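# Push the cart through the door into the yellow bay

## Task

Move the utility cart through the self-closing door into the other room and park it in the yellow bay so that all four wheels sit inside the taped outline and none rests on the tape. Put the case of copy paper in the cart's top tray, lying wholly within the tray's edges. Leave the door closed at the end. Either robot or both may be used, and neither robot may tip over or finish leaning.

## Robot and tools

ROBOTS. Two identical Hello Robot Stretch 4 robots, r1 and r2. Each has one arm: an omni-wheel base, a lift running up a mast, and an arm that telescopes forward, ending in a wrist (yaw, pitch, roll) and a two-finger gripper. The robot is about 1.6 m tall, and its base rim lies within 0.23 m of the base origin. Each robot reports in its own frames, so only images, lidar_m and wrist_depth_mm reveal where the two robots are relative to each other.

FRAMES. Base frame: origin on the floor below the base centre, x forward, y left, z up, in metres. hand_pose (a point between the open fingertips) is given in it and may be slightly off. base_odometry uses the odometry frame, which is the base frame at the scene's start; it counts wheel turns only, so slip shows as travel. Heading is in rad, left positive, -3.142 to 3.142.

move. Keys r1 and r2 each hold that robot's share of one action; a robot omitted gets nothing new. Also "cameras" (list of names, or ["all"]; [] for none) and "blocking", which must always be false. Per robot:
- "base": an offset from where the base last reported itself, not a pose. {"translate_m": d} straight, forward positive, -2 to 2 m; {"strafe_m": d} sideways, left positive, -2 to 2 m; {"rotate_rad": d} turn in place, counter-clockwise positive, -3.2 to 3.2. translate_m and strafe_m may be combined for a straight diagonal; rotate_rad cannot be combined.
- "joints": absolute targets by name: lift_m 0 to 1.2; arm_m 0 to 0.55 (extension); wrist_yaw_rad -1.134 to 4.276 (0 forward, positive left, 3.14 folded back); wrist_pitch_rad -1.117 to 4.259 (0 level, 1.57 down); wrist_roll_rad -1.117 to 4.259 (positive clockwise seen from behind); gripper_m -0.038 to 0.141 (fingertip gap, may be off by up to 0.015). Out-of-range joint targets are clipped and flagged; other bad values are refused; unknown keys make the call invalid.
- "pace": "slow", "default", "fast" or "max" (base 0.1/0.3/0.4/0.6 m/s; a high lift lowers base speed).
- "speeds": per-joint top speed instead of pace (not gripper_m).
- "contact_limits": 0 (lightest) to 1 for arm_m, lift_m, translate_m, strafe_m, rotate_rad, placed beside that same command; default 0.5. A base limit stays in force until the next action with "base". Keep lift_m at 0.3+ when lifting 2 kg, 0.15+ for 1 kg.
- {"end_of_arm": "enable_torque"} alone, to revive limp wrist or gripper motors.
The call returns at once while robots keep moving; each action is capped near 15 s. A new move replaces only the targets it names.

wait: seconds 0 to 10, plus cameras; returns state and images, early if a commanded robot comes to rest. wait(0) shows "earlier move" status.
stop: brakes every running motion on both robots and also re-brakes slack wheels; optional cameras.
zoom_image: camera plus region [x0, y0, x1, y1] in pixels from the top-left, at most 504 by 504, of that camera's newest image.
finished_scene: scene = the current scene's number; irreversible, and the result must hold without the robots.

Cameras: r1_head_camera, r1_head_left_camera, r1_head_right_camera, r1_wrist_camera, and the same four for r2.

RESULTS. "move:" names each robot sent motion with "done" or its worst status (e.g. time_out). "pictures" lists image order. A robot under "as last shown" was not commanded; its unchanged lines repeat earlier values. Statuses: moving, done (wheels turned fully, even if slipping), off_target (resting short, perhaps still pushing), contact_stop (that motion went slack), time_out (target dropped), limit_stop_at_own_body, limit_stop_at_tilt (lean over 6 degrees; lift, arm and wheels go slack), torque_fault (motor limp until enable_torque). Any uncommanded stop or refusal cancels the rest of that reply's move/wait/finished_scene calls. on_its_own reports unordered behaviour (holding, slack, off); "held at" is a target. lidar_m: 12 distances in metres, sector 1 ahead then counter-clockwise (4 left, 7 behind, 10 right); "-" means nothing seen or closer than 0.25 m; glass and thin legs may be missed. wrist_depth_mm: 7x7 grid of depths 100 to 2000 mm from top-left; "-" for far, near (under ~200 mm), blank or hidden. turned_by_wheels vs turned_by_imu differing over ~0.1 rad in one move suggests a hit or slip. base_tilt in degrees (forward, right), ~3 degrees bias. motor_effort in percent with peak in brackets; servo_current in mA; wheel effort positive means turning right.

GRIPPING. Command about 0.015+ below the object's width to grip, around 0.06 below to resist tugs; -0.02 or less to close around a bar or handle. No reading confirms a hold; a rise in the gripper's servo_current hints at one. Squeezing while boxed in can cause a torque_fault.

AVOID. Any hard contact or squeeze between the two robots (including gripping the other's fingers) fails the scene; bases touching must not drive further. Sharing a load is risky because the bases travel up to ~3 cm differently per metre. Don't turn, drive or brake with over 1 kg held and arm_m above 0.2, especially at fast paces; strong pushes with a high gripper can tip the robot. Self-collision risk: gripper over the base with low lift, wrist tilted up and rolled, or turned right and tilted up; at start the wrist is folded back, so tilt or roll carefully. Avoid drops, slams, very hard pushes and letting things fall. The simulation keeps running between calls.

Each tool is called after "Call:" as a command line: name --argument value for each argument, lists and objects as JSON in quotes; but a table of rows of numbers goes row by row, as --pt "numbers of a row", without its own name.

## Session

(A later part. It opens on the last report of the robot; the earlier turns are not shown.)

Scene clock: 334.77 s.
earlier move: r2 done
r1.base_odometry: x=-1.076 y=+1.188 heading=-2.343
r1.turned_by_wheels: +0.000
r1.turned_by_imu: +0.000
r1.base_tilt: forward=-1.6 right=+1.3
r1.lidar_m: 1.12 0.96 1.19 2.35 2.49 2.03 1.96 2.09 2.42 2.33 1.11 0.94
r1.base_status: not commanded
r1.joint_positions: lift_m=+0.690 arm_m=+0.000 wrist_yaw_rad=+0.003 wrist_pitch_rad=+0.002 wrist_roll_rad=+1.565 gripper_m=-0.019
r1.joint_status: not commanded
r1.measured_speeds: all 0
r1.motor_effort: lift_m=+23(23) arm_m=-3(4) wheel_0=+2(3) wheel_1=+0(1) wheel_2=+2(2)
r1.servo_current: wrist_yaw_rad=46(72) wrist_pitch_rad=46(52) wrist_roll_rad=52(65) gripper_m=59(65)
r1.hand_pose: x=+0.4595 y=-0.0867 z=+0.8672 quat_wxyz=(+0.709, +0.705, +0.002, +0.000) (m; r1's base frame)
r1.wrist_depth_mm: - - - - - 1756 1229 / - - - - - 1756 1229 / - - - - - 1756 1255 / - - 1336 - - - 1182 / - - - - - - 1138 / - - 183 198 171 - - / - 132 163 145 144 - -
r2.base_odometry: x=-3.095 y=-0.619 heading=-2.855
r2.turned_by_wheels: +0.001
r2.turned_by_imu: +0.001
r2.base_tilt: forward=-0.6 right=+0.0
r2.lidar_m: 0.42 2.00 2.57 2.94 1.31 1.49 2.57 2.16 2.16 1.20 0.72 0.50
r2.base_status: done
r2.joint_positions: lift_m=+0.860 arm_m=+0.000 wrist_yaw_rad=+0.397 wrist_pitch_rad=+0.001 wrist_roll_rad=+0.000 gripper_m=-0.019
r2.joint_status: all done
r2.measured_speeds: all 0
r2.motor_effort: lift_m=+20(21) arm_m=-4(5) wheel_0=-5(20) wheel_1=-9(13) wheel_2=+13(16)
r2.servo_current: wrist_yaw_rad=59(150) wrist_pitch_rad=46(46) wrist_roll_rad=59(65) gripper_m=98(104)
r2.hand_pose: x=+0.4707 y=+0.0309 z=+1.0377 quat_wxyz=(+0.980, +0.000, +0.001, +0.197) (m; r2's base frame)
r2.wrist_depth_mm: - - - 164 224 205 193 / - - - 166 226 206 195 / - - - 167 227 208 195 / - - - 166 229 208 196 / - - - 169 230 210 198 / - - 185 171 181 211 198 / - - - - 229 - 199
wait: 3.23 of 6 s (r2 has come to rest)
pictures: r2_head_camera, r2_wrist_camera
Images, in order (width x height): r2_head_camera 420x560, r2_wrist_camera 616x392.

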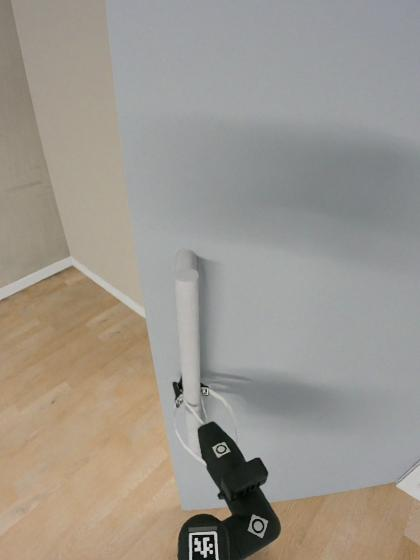

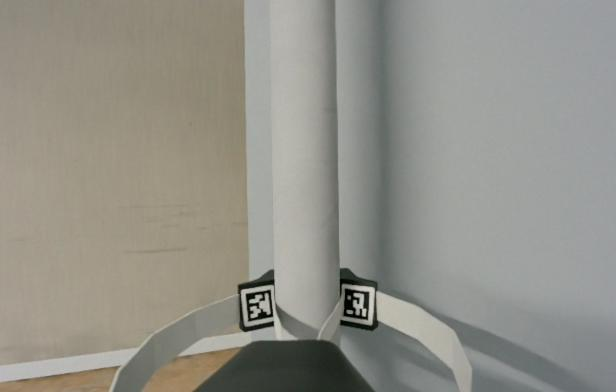

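No slip. Continue.

Call:
move --blocking false --r2 '{"base":{"translate_m":-0.24,"strafe_m":-0.111},"joints":{"wrist_yaw_rad":0.55},"pace":"slow","speeds":{"wrist_yaw_rad":0.06}}' --cameras '[]'

Call:
wait --seconds 6 --cameras '["r2_wrist_camera"]'

Call:
move --blocking false --r2 '{"base":{"translate_m":-0.197,"strafe_m":-0.175},"joints":{"wrist_yaw_rad":0.72},"pace":"slow","speeds":{"wrist_yaw_rad":0.07}}' --cameras '[]'

Call:
wait --seconds 6 --cameras '["r2_wrist_camera","r2_head_camera"]'

Scene clock: 340.37 s.
move: r2 moving
r1: as last shown
r1.lidar_m: 1.11 0.95 1.20 2.34 2.48 2.05 1.97 2.08 2.43 2.32 1.12 0.93
r1.motor_effort: lift_m=+23(23) arm_m=-3(4) wheel_0=+2(2) wheel_1=+0(0) wheel_2=+2(2)
r1.servo_current: wrist_yaw_rad=65(65) wrist_pitch_rad=39(46) wrist_roll_rad=46(59) gripper_m=52(59)
r1.wrist_depth_mm: - - - - - 1756 1229 / - - - - - 1756 1229 / - - - - - 1756 1255 / - - 1366 - - - 1182 / - - - - - - 1138 / - - 183 198 170 - - / - 132 163 145 145 - -
r2.base_odometry: x=-3.085 y=-0.610 heading=-2.855
r2.turned_by_wheels: +0.000
r2.turned_by_imu: +0.001
r2.base_tilt: forward=-0.7 right=+0.1
r2.lidar_m: 0.40 1.99 2.59 2.98 1.28 1.47 2.55 2.14 2.13 1.21 0.70 0.52
r2.base_status: translate_m moving; strafe_m moving
r2.joint_positions: lift_m=+0.860 arm_m=+0.000 wrist_yaw_rad=+0.422 wrist_pitch_rad=+0.001 wrist_roll_rad=+0.000 gripper_m=-0.019
r2.joint_status: wrist_yaw_rad moving
r2.measured_speeds: translate_m=-0.048 strafe_m=-0.022 rotate_rad=+0.000 lift_m=+0.000 arm_m=+0.000 wrist_yaw_rad=+0.059 wrist_pitch_rad=+0.000 wrist_roll_rad=+0.000
r2.motor_effort: lift_m=+20(21) arm_m=-4(4) wheel_0=-5(9) wheel_1=-10(12) wheel_2=+16(18)
r2.servo_current: wrist_yaw_rad=13(72) wrist_pitch_rad=39(46) wrist_roll_rad=33(59) gripper_m=98(104)
r2.hand_pose: x=+0.4698 y=+0.0383 z=+1.0377 quat_wxyz=(+0.978, +0.000, +0.001, +0.209) (m; r2's base frame)
r2.wrist_depth_mm: - - - 164 225 205 193 / - - - 166 227 206 193 / - - - 167 227 208 195 / - - - 166 229 209 196 / - - - 169 230 209 198 / - - 186 171 180 211 198 / - - - - 229 - 198
pictures: none
No camera images: "cameras" was empty.

Scene clock: 343.70 s.
earlier move: r2 done
r1.base_odometry: x=-1.076 y=+1.188 heading=-2.343
r1.turned_by_wheels: +0.000
r1.turned_by_imu: +0.000
r1.base_tilt: forward=-1.6 right=+1.3
r1.lidar_m: 1.21 0.96 1.19 2.35 2.48 2.04 1.96 2.09 2.43 2.33 1.10 0.95
r1.base_status: not commanded
r1.joint_positions: lift_m=+0.690 arm_m=+0.000 wrist_yaw_rad=+0.003 wrist_pitch_rad=+0.002 wrist_roll_rad=+1.565 gripper_m=-0.019
r1.joint_status: not commanded
r1.measured_speeds: all 0
r1.motor_effort: lift_m=+23(23) arm_m=-4(4) wheel_0=+2(2) wheel_1=+0(1) wheel_2=+2(2)
r1.servo_current: wrist_yaw_rad=46(78) wrist_pitch_rad=33(52) wrist_roll_rad=59(65) gripper_m=59(59)
r1.hand_pose: x=+0.4595 y=-0.0867 z=+0.8672 quat_wxyz=(+0.709, +0.705, +0.002, +0.000) (m; r1's base frame)
r1.wrist_depth_mm: - - - - - 1756 1205 / - - - - - 1756 1229 / - - - - - 1756 1229 / - - - - - 1808 1255 / - - 1464 - - - 1255 / - - 184 199 171 - 1160 / - 132 163 145 145 - -
r2.base_odometry: x=-2.897 y=-0.445 heading=-2.854
r2.turned_by_wheels: +0.001
r2.turned_by_imu: +0.003
r2.base_tilt: forward=-0.7 right=+0.0
r2.lidar_m: 0.42 0.48 2.83 3.24 1.27 4.14 2.30 1.94 1.93 1.29 1.02 0.56
r2.base_status: done
r2.joint_positions: lift_m=+0.860 arm_m=+0.000 wrist_yaw_rad=+0.556 wrist_pitch_rad=+0.001 wrist_roll_rad=+0.000 gripper_m=-0.019
r2.joint_status: all done
r2.measured_speeds: all 0
r2.motor_effort: lift_m=+20(21) arm_m=-4(5) wheel_0=+2(9) wheel_1=-5(12) wheel_2=+14(18)
r2.servo_current: wrist_yaw_rad=59(124) wrist_pitch_rad=39(46) wrist_roll_rad=39(59) gripper_m=98(104)
r2.hand_pose: x=+0.4621 y=+0.0778 z=+1.0377 quat_wxyz=(+0.962, +0.000, +0.001, +0.274) (m; r2's base frame)
r2.wrist_depth_mm: - - - 164 227 211 201 / - - - 166 228 213 204 / - - - 166 229 213 204 / - - - 169 232 215 204 / - - - 167 233 216 206 / - - 187 168 184 216 206 / - - - - 232 212 206
wait: 3.33 of 6 s (r2 has come to rest)
pictures: r2_wrist_camera
Images, in order (width x height): r2_wrist_camera 616x392.

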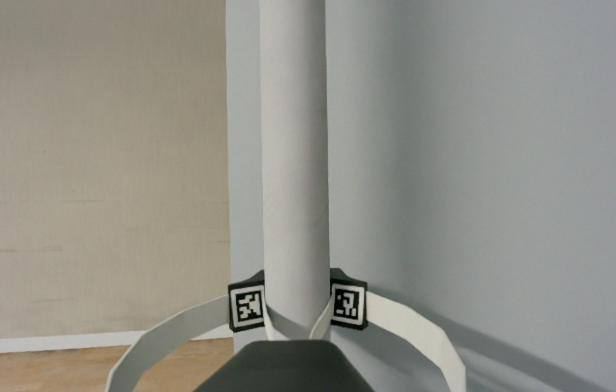

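Scene clock: 344.20 s.
move: r2 moving
r1: as last shown
r1.lidar_m: 1.22 0.96 1.18 2.35 2.49 2.05 1.98 2.09 2.42 2.34 1.12 0.96
r1.motor_effort: lift_m=+23(23) arm_m=-3(4) wheel_0=+2(3) wheel_1=+0(1) wheel_2=+2(2)
r1.servo_current: wrist_yaw_rad=46(65) wrist_pitch_rad=39(46) wrist_roll_rad=39(72) gripper_m=52(59)
r1.wrist_depth_mm: - - - - - 1708 1229 / - - - - - 1756 1229 / - - - - - 1808 1229 / - - - - - 1808 1255 / - - - - - - 1255 / - - 183 198 171 - 1138 / - 132 163 145 145 - -
r2.base_odometry: x=-2.890 y=-0.434 heading=-2.852
r2.turned_by_wheels: +0.001
r2.turned_by_imu: +0.001
r2.base_tilt: forward=-0.7 right=+0.1
r2.lidar_m: 0.41 0.46 2.83 3.25 1.26 4.10 2.29 1.93 1.92 1.31 1.08 0.57
r2.base_status: translate_m moving; strafe_m moving
r2.joint_positions: lift_m=+0.860 arm_m=+0.000 wrist_yaw_rad=+0.583 wrist_pitch_rad=+0.001 wrist_roll_rad=+0.000 gripper_m=-0.019
r2.joint_status: wrist_yaw_rad moving
r2.measured_speeds: translate_m=-0.038 strafe_m=-0.036 rotate_rad=+0.003 lift_m=+0.000 arm_m=+0.000 wrist_yaw_rad=+0.070 wrist_pitch_rad=+0.000 wrist_roll_rad=+0.000
r2.motor_effort: lift_m=+20(20) arm_m=-4(4) wheel_0=+8(11) wheel_1=-11(11) wheel_2=+19(19)
r2.servo_current: wrist_yaw_rad=65(85) wrist_pitch_rad=39(46) wrist_roll_rad=52(52) gripper_m=98(104)
r2.hand_pose: x=+0.4598 y=+0.0858 z=+1.0377 quat_wxyz=(+0.958, +0.000, +0.001, +0.287) (m; r2's base frame)
r2.wrist_depth_mm: - - - 163 226 211 200 / - - - 167 229 212 203 / - - - 166 230 213 202 / - - - 168 231 213 204 / - - - 168 233 215 204 / - - 188 169 183 216 206 / - - - - 231 213 207
pictures: none
No camera images: "cameras" was empty.

Scene clock: 347.57 s.
earlier move: r2 done
r1.base_odometry: x=-1.076 y=+1.188 heading=-2.343
r1.turned_by_wheels: +0.000
r1.turned_by_imu: +0.000
r1.base_tilt: forward=-1.6 right=+1.3
r1.lidar_m: 1.33 0.95 1.19 2.35 2.47 2.04 1.97 2.06 2.43 2.33 1.13 0.92
r1.base_status: not commanded
r1.joint_positions: lift_m=+0.690 arm_m=+0.000 wrist_yaw_rad=+0.003 wrist_pitch_rad=+0.002 wrist_roll_rad=+1.565 gripper_m=-0.019
r1.joint_status: not commanded
r1.measured_speeds: all 0
r1.motor_effort: lift_m=+23(23) arm_m=-3(4) wheel_0=+2(3) wheel_1=+0(1) wheel_2=+2(2)
r1.servo_current: wrist_yaw_rad=59(78) wrist_pitch_rad=46(52) wrist_roll_rad=65(72) gripper_m=52(59)
r1.hand_pose: x=+0.4595 y=-0.0867 z=+0.8672 quat_wxyz=(+0.709, +0.705, +0.002, +0.000) (m; r1's base frame)
r1.wrist_depth_mm: - - - - - 1756 1205 / - - - - - 1756 1255 / - - - - - 1756 1229 / - - - - - 1808 1255 / - - - - - 1863 1255 / - - 186 198 171 - 1281 / - 132 163 145 145 - -
r2.base_odometry: x=-2.758 y=-0.221 heading=-2.851
r2.turned_by_wheels: +0.001
r2.turned_by_imu: +0.004
r2.base_tilt: forward=-0.6 right=+0.0
r2.lidar_m: 0.43 0.39 3.08 1.46 1.34 3.45 1.97 1.65 1.67 1.36 1.10 0.68
r2.base_status: done
r2.joint_positions: lift_m=+0.860 arm_m=+0.000 wrist_yaw_rad=+0.736 wrist_pitch_rad=+0.001 wrist_roll_rad=+0.000 gripper_m=-0.019
r2.joint_status: all done
r2.measured_speeds: all 0
r2.motor_effort: lift_m=+20(21) arm_m=-4(4) wheel_0=+19(21) wheel_1=-2(11) wheel_2=+14(20)
r2.servo_current: wrist_yaw_rad=91(104) wrist_pitch_rad=39(52) wrist_roll_rad=46(59) gripper_m=91(104)
r2.hand_pose: x=+0.4434 y=+0.1289 z=+1.0377 quat_wxyz=(+0.933, +0.000, +0.000, +0.360) (m; r2's base frame)
r2.wrist_depth_mm: - - - 165 228 214 207 / - - 258 165 229 216 208 / - - 260 171 229 218 208 / - - 263 170 231 219 211 / - - - 171 234 220 211 / - - 186 171 229 221 211 / - - 1983 - 231 219 213
wait: 3.37 of 6 s (r2 has come to rest)
pictures: r2_head_camera, r2_wrist_camera
Images, in order (width x height): r2_head_camera 420x560, r2_wrist_camera 616x392.

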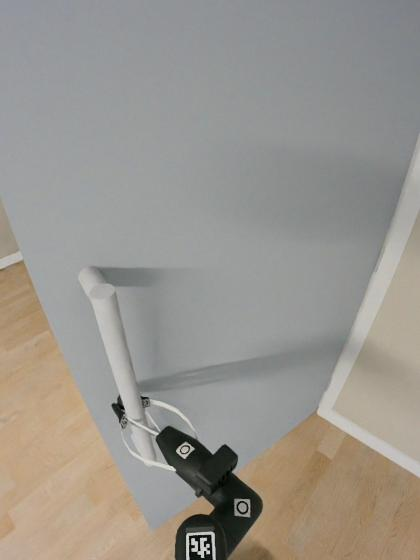

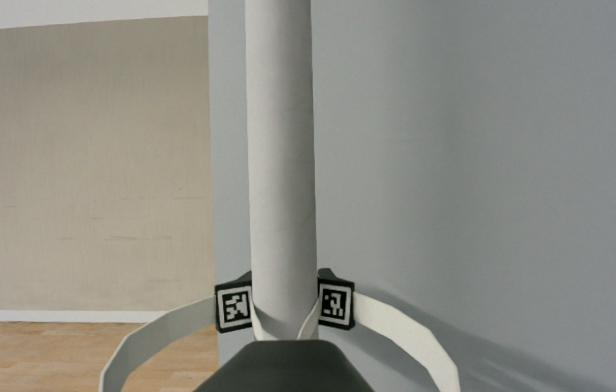

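Call:
move --blocking false --r2 '{"base":{"translate_m":-0.148,"strafe_m":-0.222},"joints":{"wrist_yaw_rad":0.88},"pace":"slow","speeds":{"wrist_yaw_rad":0.06}}' --cameras '[]'

Call:
wait --seconds 6 --cameras '["r2_wrist_camera","r2_head_camera","r2_head_left_camera","r1_head_camera"]'

Scene clock: 352.23 s.
move: r2 moving
r1: as last shown
r1.lidar_m: 1.31 0.94 1.20 2.36 2.48 2.05 1.96 2.11 2.42 2.36 1.13 0.95
r1.motor_effort: lift_m=+23(23) arm_m=-4(4) wheel_0=+2(2) wheel_1=+0(0) wheel_2=+2(2)
r1.servo_current: wrist_yaw_rad=59(59) wrist_pitch_rad=33(46) wrist_roll_rad=52(72) gripper_m=52(59)
r1.wrist_depth_mm: - - - - - 1708 1205 / - - - - - 1708 1229 / - - - - - 1756 1255 / - - - - - 1808 1255 / - - - - - 1756 1281 / - - 187 200 170 - 1255 / - 132 163 145 145 - -
r2.base_odometry: x=-2.754 y=-0.209 heading=-2.849
r2.turned_by_wheels: +0.002
r2.turned_by_imu: +0.003
r2.base_tilt: forward=-0.7 right=+0.0
r2.lidar_m: 0.42 0.38 3.10 1.40 1.35 3.47 1.96 1.65 1.65 1.33 1.11 0.71
r2.base_status: translate_m moving; strafe_m moving
r2.joint_positions: lift_m=+0.860 arm_m=+0.000 wrist_yaw_rad=+0.760 wrist_pitch_rad=+0.001 wrist_roll_rad=+0.000 gripper_m=-0.019
r2.joint_status: wrist_yaw_rad moving
r2.measured_speeds: translate_m=-0.026 strafe_m=-0.041 rotate_rad=+0.002 lift_m=+0.000 arm_m=+0.000 wrist_yaw_rad=+0.063 wrist_pitch_rad=+0.000 wrist_roll_rad=+0.000
r2.motor_effort: lift_m=+20(21) arm_m=-4(4) wheel_0=+18(21) wheel_1=-7(9) wheel_2=+17(17)
r2.servo_current: wrist_yaw_rad=59(111) wrist_pitch_rad=46(46) wrist_roll_rad=46(52) gripper_m=91(98)
r2.hand_pose: x=+0.4402 y=+0.1353 z=+1.0377 quat_wxyz=(+0.929, +0.000, +0.000, +0.371) (m; r2's base frame)
r2.wrist_depth_mm: - - 259 164 227 213 205 / - - 260 165 229 216 - / - - 260 169 230 218 208 / - - 263 169 231 218 208 / - - - 170 233 219 211 / - - 185 176 229 220 211 / - - 1921 - 233 216 212
pictures: none
No camera images: "cameras" was empty.

Scene clock: 355.67 s.
earlier move: r2 off_target
r1.base_odometry: x=-1.076 y=+1.188 heading=-2.343
r1.turned_by_wheels: +0.000
r1.turned_by_imu: +0.000
r1.base_tilt: forward=-1.6 right=+1.3
r1.lidar_m: 1.72 0.95 1.17 2.36 2.49 2.04 1.96 2.09 2.44 2.35 1.15 0.94
r1.base_status: not commanded
r1.joint_positions: lift_m=+0.690 arm_m=+0.000 wrist_yaw_rad=+0.003 wrist_pitch_rad=+0.002 wrist_roll_rad=+1.565 gripper_m=-0.019
r1.joint_status: not commanded
r1.measured_speeds: all 0
r1.motor_effort: lift_m=+23(23) arm_m=-3(4) wheel_0=+2(3) wheel_1=+0(1) wheel_2=+2(2)
r1.servo_current: wrist_yaw_rad=59(78) wrist_pitch_rad=46(52) wrist_roll_rad=59(72) gripper_m=46(65)
r1.hand_pose: x=+0.4595 y=-0.0867 z=+0.8672 quat_wxyz=(+0.709, +0.705, +0.002, +0.000) (m; r1's base frame)
r1.wrist_depth_mm: - - - - - 1708 1205 / - - - - - 1756 1255 / - - - - - 1808 1255 / - - - - - 1808 1255 / - - - - - 1808 1255 / - - - 199 - 1756 1255 / - 140 163 145 144 - 1255
r2.base_odometry: x=-2.680 y=+0.034 heading=-2.848
r2.turned_by_wheels: +0.001
r2.turned_by_imu: +0.009
r2.base_tilt: forward=-0.7 right=+0.0
r2.lidar_m: 0.49 0.36 3.35 1.49 1.63 2.95 1.66 1.40 1.42 1.29 1.05 0.93
r2.base_status: done
r2.joint_positions: lift_m=+0.860 arm_m=+0.000 wrist_yaw_rad=+0.905 wrist_pitch_rad=+0.001 wrist_roll_rad=+0.000 gripper_m=-0.019
r2.joint_status: wrist_yaw_rad off_target (ended at +0.905, target +0.880)
r2.measured_speeds: all 0
r2.on_its_own: wrist_yaw_rad is at rest, and its servo_current (156 mA) is outside its rest range (0 to 104 mA)
r2.motor_effort: lift_m=+20(21) arm_m=-2(4) wheel_0=+25(31) wheel_1=+2(9) wheel_2=+11(18)
r2.servo_current: wrist_yaw_rad=156(189) wrist_pitch_rad=39(52) wrist_roll_rad=52(59) gripper_m=98(104)
r2.hand_pose: x=+0.4177 y=+0.1729 z=+1.0377 quat_wxyz=(+0.899, +0.000, +0.000, +0.437) (m; r2's base frame)
r2.wrist_depth_mm: - - 248 234 227 216 211 / - - 251 234 228 218 212 / - - 251 236 230 220 213 / - - 253 238 231 220 214 / - - 254 238 232 222 216 / - - 177 182 229 223 217 / - - 259 - 232 222 217
wait: 3.43 of 6 s (r2 has come to rest)
pictures: r1_head_camera, r2_head_camera, r2_head_left_camera, r2_wrist_camera
Images, in order (width x height): r1_head_camera 420x560, r2_head_camera 420x560, r2_head_left_camera 420x672, r2_wrist_camera 616x392.

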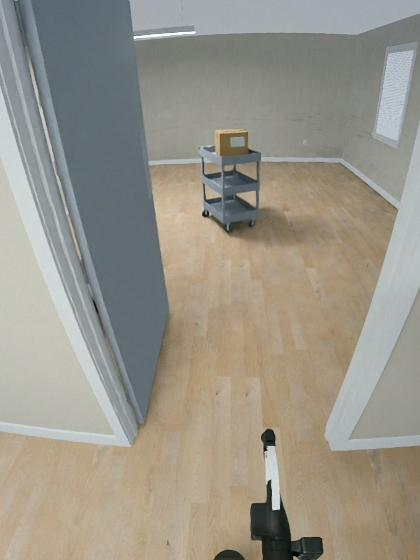

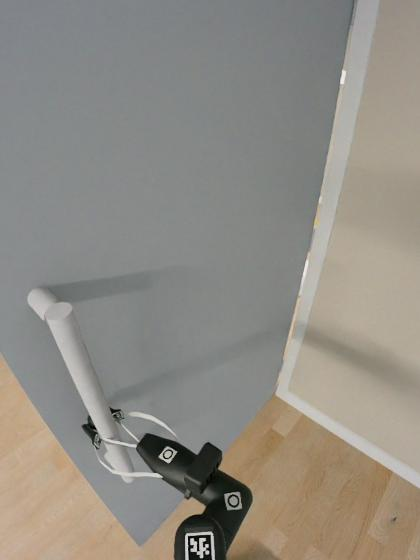

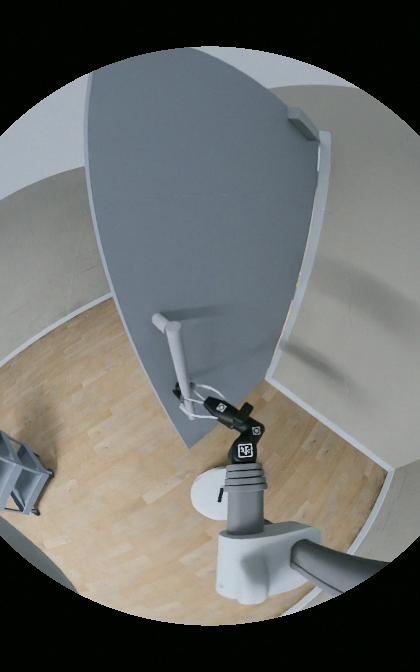

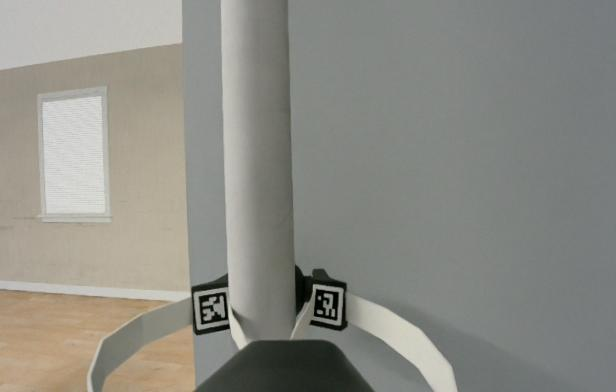

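Call:
move --blocking false --r1 '{"base":{"strafe_m":-0.06}}' --cameras '[]'

Call:
wait --seconds 3 --cameras '[]'

Call:
move --blocking false --r1 '{"base":{"translate_m":1.9},"contact_limits":{"translate_m":0.2}}' --cameras '[]'

Call:
wait --seconds 9 --cameras '["r1_head_camera","r2_head_left_camera"]'

Scene clock: 376.93 s.
move: r1 moving
r1.base_odometry: x=-1.102 y=+1.213 heading=-2.343
r1.turned_by_wheels: +0.000
r1.turned_by_imu: +0.000
r1.base_tilt: forward=-1.6 right=+1.3
r1.lidar_m: 1.87 0.95 1.19 2.39 2.53 2.03 1.95 2.10 2.39 2.29 1.08 0.92
r1.base_status: strafe_m moving
r1.joint_positions: lift_m=+0.690 arm_m=+0.000 wrist_yaw_rad=+0.003 wrist_pitch_rad=+0.002 wrist_roll_rad=+1.565 gripper_m=-0.019
r1.joint_status: not commanded
r1.measured_speeds: translate_m=+0.000 strafe_m=-0.128 rotate_rad=+0.003 lift_m=+0.000 arm_m=+0.000 wrist_yaw_rad=+0.000 wrist_pitch_rad=+0.000 wrist_roll_rad=+0.000
r1.motor_effort: lift_m=+23(23) arm_m=-4(4) wheel_0=+7(10) wheel_1=-6(8) wheel_2=+0(2)
r1.servo_current: wrist_yaw_rad=59(72) wrist_pitch_rad=39(52) wrist_roll_rad=52(65) gripper_m=52(59)
r1.hand_pose: x=+0.4595 y=-0.0867 z=+0.8672 quat_wxyz=(+0.709, +0.705, +0.002, +0.000) (m; r1's base frame)
r1.wrist_depth_mm: - - - - - 1756 1229 / - - - - - 1661 1229 / - - - - - 1808 1255 / - - - - - 1756 1255 / - - - - - 1863 1281 / - - - 199 - 1808 1281 / - 139 163 145 144 1499 1281
r2.base_odometry: x=-2.680 y=+0.034 heading=-2.848
r2.turned_by_wheels: +0.000
r2.turned_by_imu: +0.001
r2.base_tilt: forward=-0.7 right=+0.0
r2.lidar_m: 0.50 0.36 3.35 1.50 1.59 2.90 1.66 1.40 1.42 1.27 1.08 0.94
r2.base_status: not commanded
r2.joint_positions: lift_m=+0.860 arm_m=+0.000 wrist_yaw_rad=+0.905 wrist_pitch_rad=+0.001 wrist_roll_rad=+0.000 gripper_m=-0.019
r2.joint_status: not commanded
r2.measured_speeds: all 0
r2.motor_effort: lift_m=+20(21) arm_m=+4(4) wheel_0=+25(26) wheel_1=+2(2) wheel_2=+11(12)
r2.servo_current: wrist_yaw_rad=156(163) wrist_pitch_rad=39(46) wrist_roll_rad=39(59) gripper_m=91(98)
r2.hand_pose: x=+0.4177 y=+0.1729 z=+1.0377 quat_wxyz=(+0.899, +0.000, +0.000, +0.437) (m; r2's base frame)
r2.wrist_depth_mm: - - 247 234 227 216 211 / - - 251 234 228 220 212 / - - 251 236 229 220 213 / - - 252 237 231 220 214 / - - 254 238 232 223 216 / - - 177 182 230 223 216 / - - 259 - 232 222 217
pictures: none
No camera images: "cameras" was empty.

Scene clock: 377.63 s.
earlier move: r1 done
r1.base_odometry: x=-1.119 y=+1.230 heading=-2.343
r1.turned_by_wheels: +0.000
r1.turned_by_imu: +0.000
r1.base_tilt: forward=-1.6 right=+1.3
r1.lidar_m: 1.92 0.98 1.19 2.42 2.56 2.05 1.96 2.09 2.36 2.29 1.10 0.91
r1.base_status: done
r1.joint_positions: lift_m=+0.690 arm_m=+0.000 wrist_yaw_rad=+0.003 wrist_pitch_rad=+0.002 wrist_roll_rad=+1.565 gripper_m=-0.019
r1.joint_status: not commanded
r1.measured_speeds: all 0
r1.motor_effort: lift_m=+23(23) arm_m=-4(4) wheel_0=+2(10) wheel_1=+0(8) wheel_2=+0(2)
r1.servo_current: wrist_yaw_rad=52(72) wrist_pitch_rad=46(52) wrist_roll_rad=52(65) gripper_m=52(59)
r1.hand_pose: x=+0.4595 y=-0.0867 z=+0.8672 quat_wxyz=(+0.709, +0.705, +0.002, +0.000) (m; r1's base frame)
r1.wrist_depth_mm: 683 - - - - 1537 1160 / - - - - - 1756 1229 / - - - - - 1756 1229 / - - - - - 1756 1229 / - - - - - 1808 1255 / - - - 198 - 1808 1281 / - - 163 145 145 1464 1255
r2.base_odometry: x=-2.680 y=+0.034 heading=-2.848
r2.turned_by_wheels: +0.000
r2.turned_by_imu: +0.000
r2.base_tilt: forward=-0.7 right=+0.0
r2.lidar_m: 0.51 0.36 3.35 1.52 1.61 2.96 1.66 1.42 1.39 1.25 1.07 0.92
r2.base_status: not commanded
r2.joint_positions: lift_m=+0.860 arm_m=+0.000 wrist_yaw_rad=+0.905 wrist_pitch_rad=+0.001 wrist_roll_rad=+0.000 gripper_m=-0.019
r2.joint_status: not commanded
r2.measured_speeds: all 0
r2.on_its_own: wrist_yaw_rad is at rest, and its servo_current (163 mA) is outside its rest range (0 to 104 mA)
r2.motor_effort: lift_m=+20(21) arm_m=+4(4) wheel_0=+25(26) wheel_1=+2(2) wheel_2=+11(12)
r2.servo_current: wrist_yaw_rad=163(163) wrist_pitch_rad=39(46) wrist_roll_rad=46(59) gripper_m=98(104)
r2.hand_pose: x=+0.4177 y=+0.1729 z=+1.0377 quat_wxyz=(+0.899, +0.000, +0.000, +0.437) (m; r2's base frame)
r2.wrist_depth_mm: - - 248 234 226 216 211 / - - 250 234 229 218 212 / - - 252 236 230 221 213 / - - 253 238 232 221 214 / - - 255 238 232 223 216 / - - 178 182 229 224 216 / - - 259 - 232 223 218
wait: 0.70 of 3 s (r1 has come to rest)
pictures: none
No camera images: "cameras" was empty.

Scene clock: 378.13 s.
move: r1 moving
r1.base_odometry: x=-1.141 y=+1.207 heading=-2.343
r1.turned_by_wheels: +0.000
r1.turned_by_imu: +0.000
r1.base_tilt: forward=-1.6 right=+1.3
r1.lidar_m: 1.93 0.93 1.12 2.41 2.55 2.06 2.00 2.14 2.38 2.29 1.08 0.87
r1.base_status: translate_m moving
r1.joint_positions: lift_m=+0.690 arm_m=+0.000 wrist_yaw_rad=+0.002 wrist_pitch_rad=+0.002 wrist_roll_rad=+1.565 gripper_m=-0.019
r1.joint_status: not commanded
r1.measured_speeds: translate_m=+0.122 strafe_m=+0.001 rotate_rad=-0.004 lift_m=+0.000 arm_m=+0.000 wrist_yaw_rad=+0.000 wrist_pitch_rad=+0.000 wrist_roll_rad=+0.000
r1.motor_effort: lift_m=+23(23) arm_m=-4(4) wheel_0=+7(8) wheel_1=+5(7) wheel_2=-9(9)
r1.servo_current: wrist_yaw_rad=52(59) wrist_pitch_rad=46(46) wrist_roll_rad=39(46) gripper_m=59(59)
r1.contact_limits: translate_m 0.2
r1.hand_pose: x=+0.4595 y=-0.0867 z=+0.8672 quat_wxyz=(+0.709, +0.705, +0.002, +0.000) (m; r1's base frame)
r1.wrist_depth_mm: - - - - - 1618 1138 / - - - - - 1756 1229 / - - - - - 1756 1205 / - - - - - 1863 1255 / - - - - - 1756 1255 / - - - 198 - 1808 1255 / - - 171 169 145 1499 1255
r2.base_odometry: x=-2.680 y=+0.034 heading=-2.848
r2.turned_by_wheels: +0.000
r2.turned_by_imu: +0.000
r2.base_tilt: forward=-0.7 right=+0.0
r2.lidar_m: 0.50 0.36 3.35 1.50 1.61 2.90 1.66 1.42 1.40 1.25 1.07 0.93
r2.base_status: not commanded
r2.joint_positions: lift_m=+0.860 arm_m=+0.000 wrist_yaw_rad=+0.905 wrist_pitch_rad=+0.001 wrist_roll_rad=+0.000 gripper_m=-0.019
r2.joint_status: not commanded
r2.measured_speeds: all 0
r2.motor_effort: lift_m=+20(21) arm_m=+4(4) wheel_0=+25(26) wheel_1=+1(2) wheel_2=+11(12)
r2.servo_current: wrist_yaw_rad=150(169) wrist_pitch_rad=39(46) wrist_roll_rad=46(59) gripper_m=98(98)
r2.hand_pose: x=+0.4177 y=+0.1729 z=+1.0377 quat_wxyz=(+0.899, +0.000, +0.000, +0.437) (m; r2's base frame)
r2.wrist_depth_mm: - - 248 235 226 218 211 / - - 250 235 229 219 211 / - - 251 236 229 220 213 / - - 253 237 232 222 215 / - - 253 238 233 222 216 / - - 176 182 230 224 216 / - - 259 - 232 221 217
pictures: none
No camera images: "cameras" was empty.

Scene clock: 385.47 s.
earlier move: r1 done
r1.base_odometry: x=-2.444 y=-0.132 heading=-2.343
r1.turned_by_wheels: +0.000
r1.turned_by_imu: +0.000
r1.base_tilt: forward=-1.6 right=+1.3
r1.lidar_m: 1.36 3.29 0.77 0.45 0.49 0.71 3.97 1.05 1.38 2.35 2.48 3.43
r1.base_status: done
r1.joint_positions: lift_m=+0.690 arm_m=+0.000 wrist_yaw_rad=+0.002 wrist_pitch_rad=+0.002 wrist_roll_rad=+1.565 gripper_m=-0.019
r1.joint_status: not commanded
r1.measured_speeds: all 0
r1.motor_effort: lift_m=+23(23) arm_m=-3(4) wheel_0=+1(9) wheel_1=+2(9) wheel_2=+0(10)
r1.servo_current: wrist_yaw_rad=52(72) wrist_pitch_rad=39(52) wrist_roll_rad=52(65) gripper_m=52(59)
r1.contact_limits: translate_m 0.2
r1.hand_pose: x=+0.4595 y=-0.0867 z=+0.8672 quat_wxyz=(+0.709, +0.705, +0.002, +0.000) (m; r1's base frame)
r1.wrist_depth_mm: - - - - - 1756 1205 / - - - - - 1808 1205 / - - - - - 1618 1229 / - - - 1397 - 1255 1255 / - - - 1366 1661 1708 1182 / - - - 198 179 1661 1281 / - - 180 179 145 1537 1308
r2.base_odometry: x=-2.680 y=+0.034 heading=-2.848
r2.turned_by_wheels: +0.000
r2.turned_by_imu: +0.001
r2.base_tilt: forward=-0.6 right=+0.1
r2.lidar_m: 0.50 0.38 0.86 1.51 1.61 2.90 1.65 1.41 1.41 1.27 1.08 0.91
r2.base_status: not commanded
r2.joint_positions: lift_m=+0.860 arm_m=+0.000 wrist_yaw_rad=+0.905 wrist_pitch_rad=+0.001 wrist_roll_rad=+0.000 gripper_m=-0.019
r2.joint_status: not commanded
r2.measured_speeds: all 0
r2.on_its_own: wrist_yaw_rad is at rest, and its servo_current (163 mA) is outside its rest range (0 to 104 mA)
r2.motor_effort: lift_m=+20(21) arm_m=+4(4) wheel_0=+26(26) wheel_1=+1(2) wheel_2=+11(12)
r2.servo_current: wrist_yaw_rad=163(169) wrist_pitch_rad=46(46) wrist_roll_rad=59(65) gripper_m=98(104)
r2.hand_pose: x=+0.4177 y=+0.1729 z=+1.0377 quat_wxyz=(+0.899, +0.000, +0.000, +0.437) (m; r2's base frame)
r2.wrist_depth_mm: - - 248 235 226 217 211 / - - 249 235 229 219 211 / - - 251 236 229 220 213 / - - 252 238 232 222 214 / - - 254 238 232 223 215 / - - 176 182 229 224 216 / - - 257 - 232 222 217
wait: 7.33 of 9 s (r1 has come to rest)
pictures: r1_head_camera, r2_head_left_camera
Images, in order (width x height): r1_head_camera 420x560, r2_head_left_camera 420x672.

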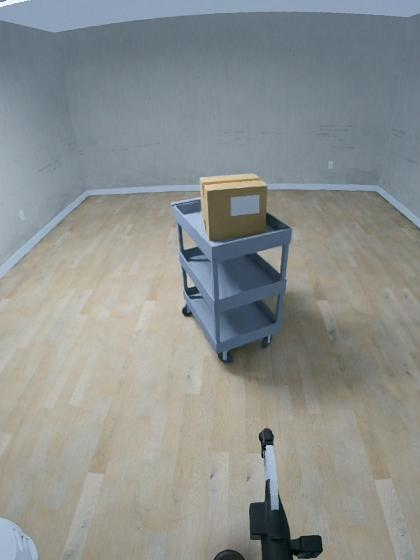

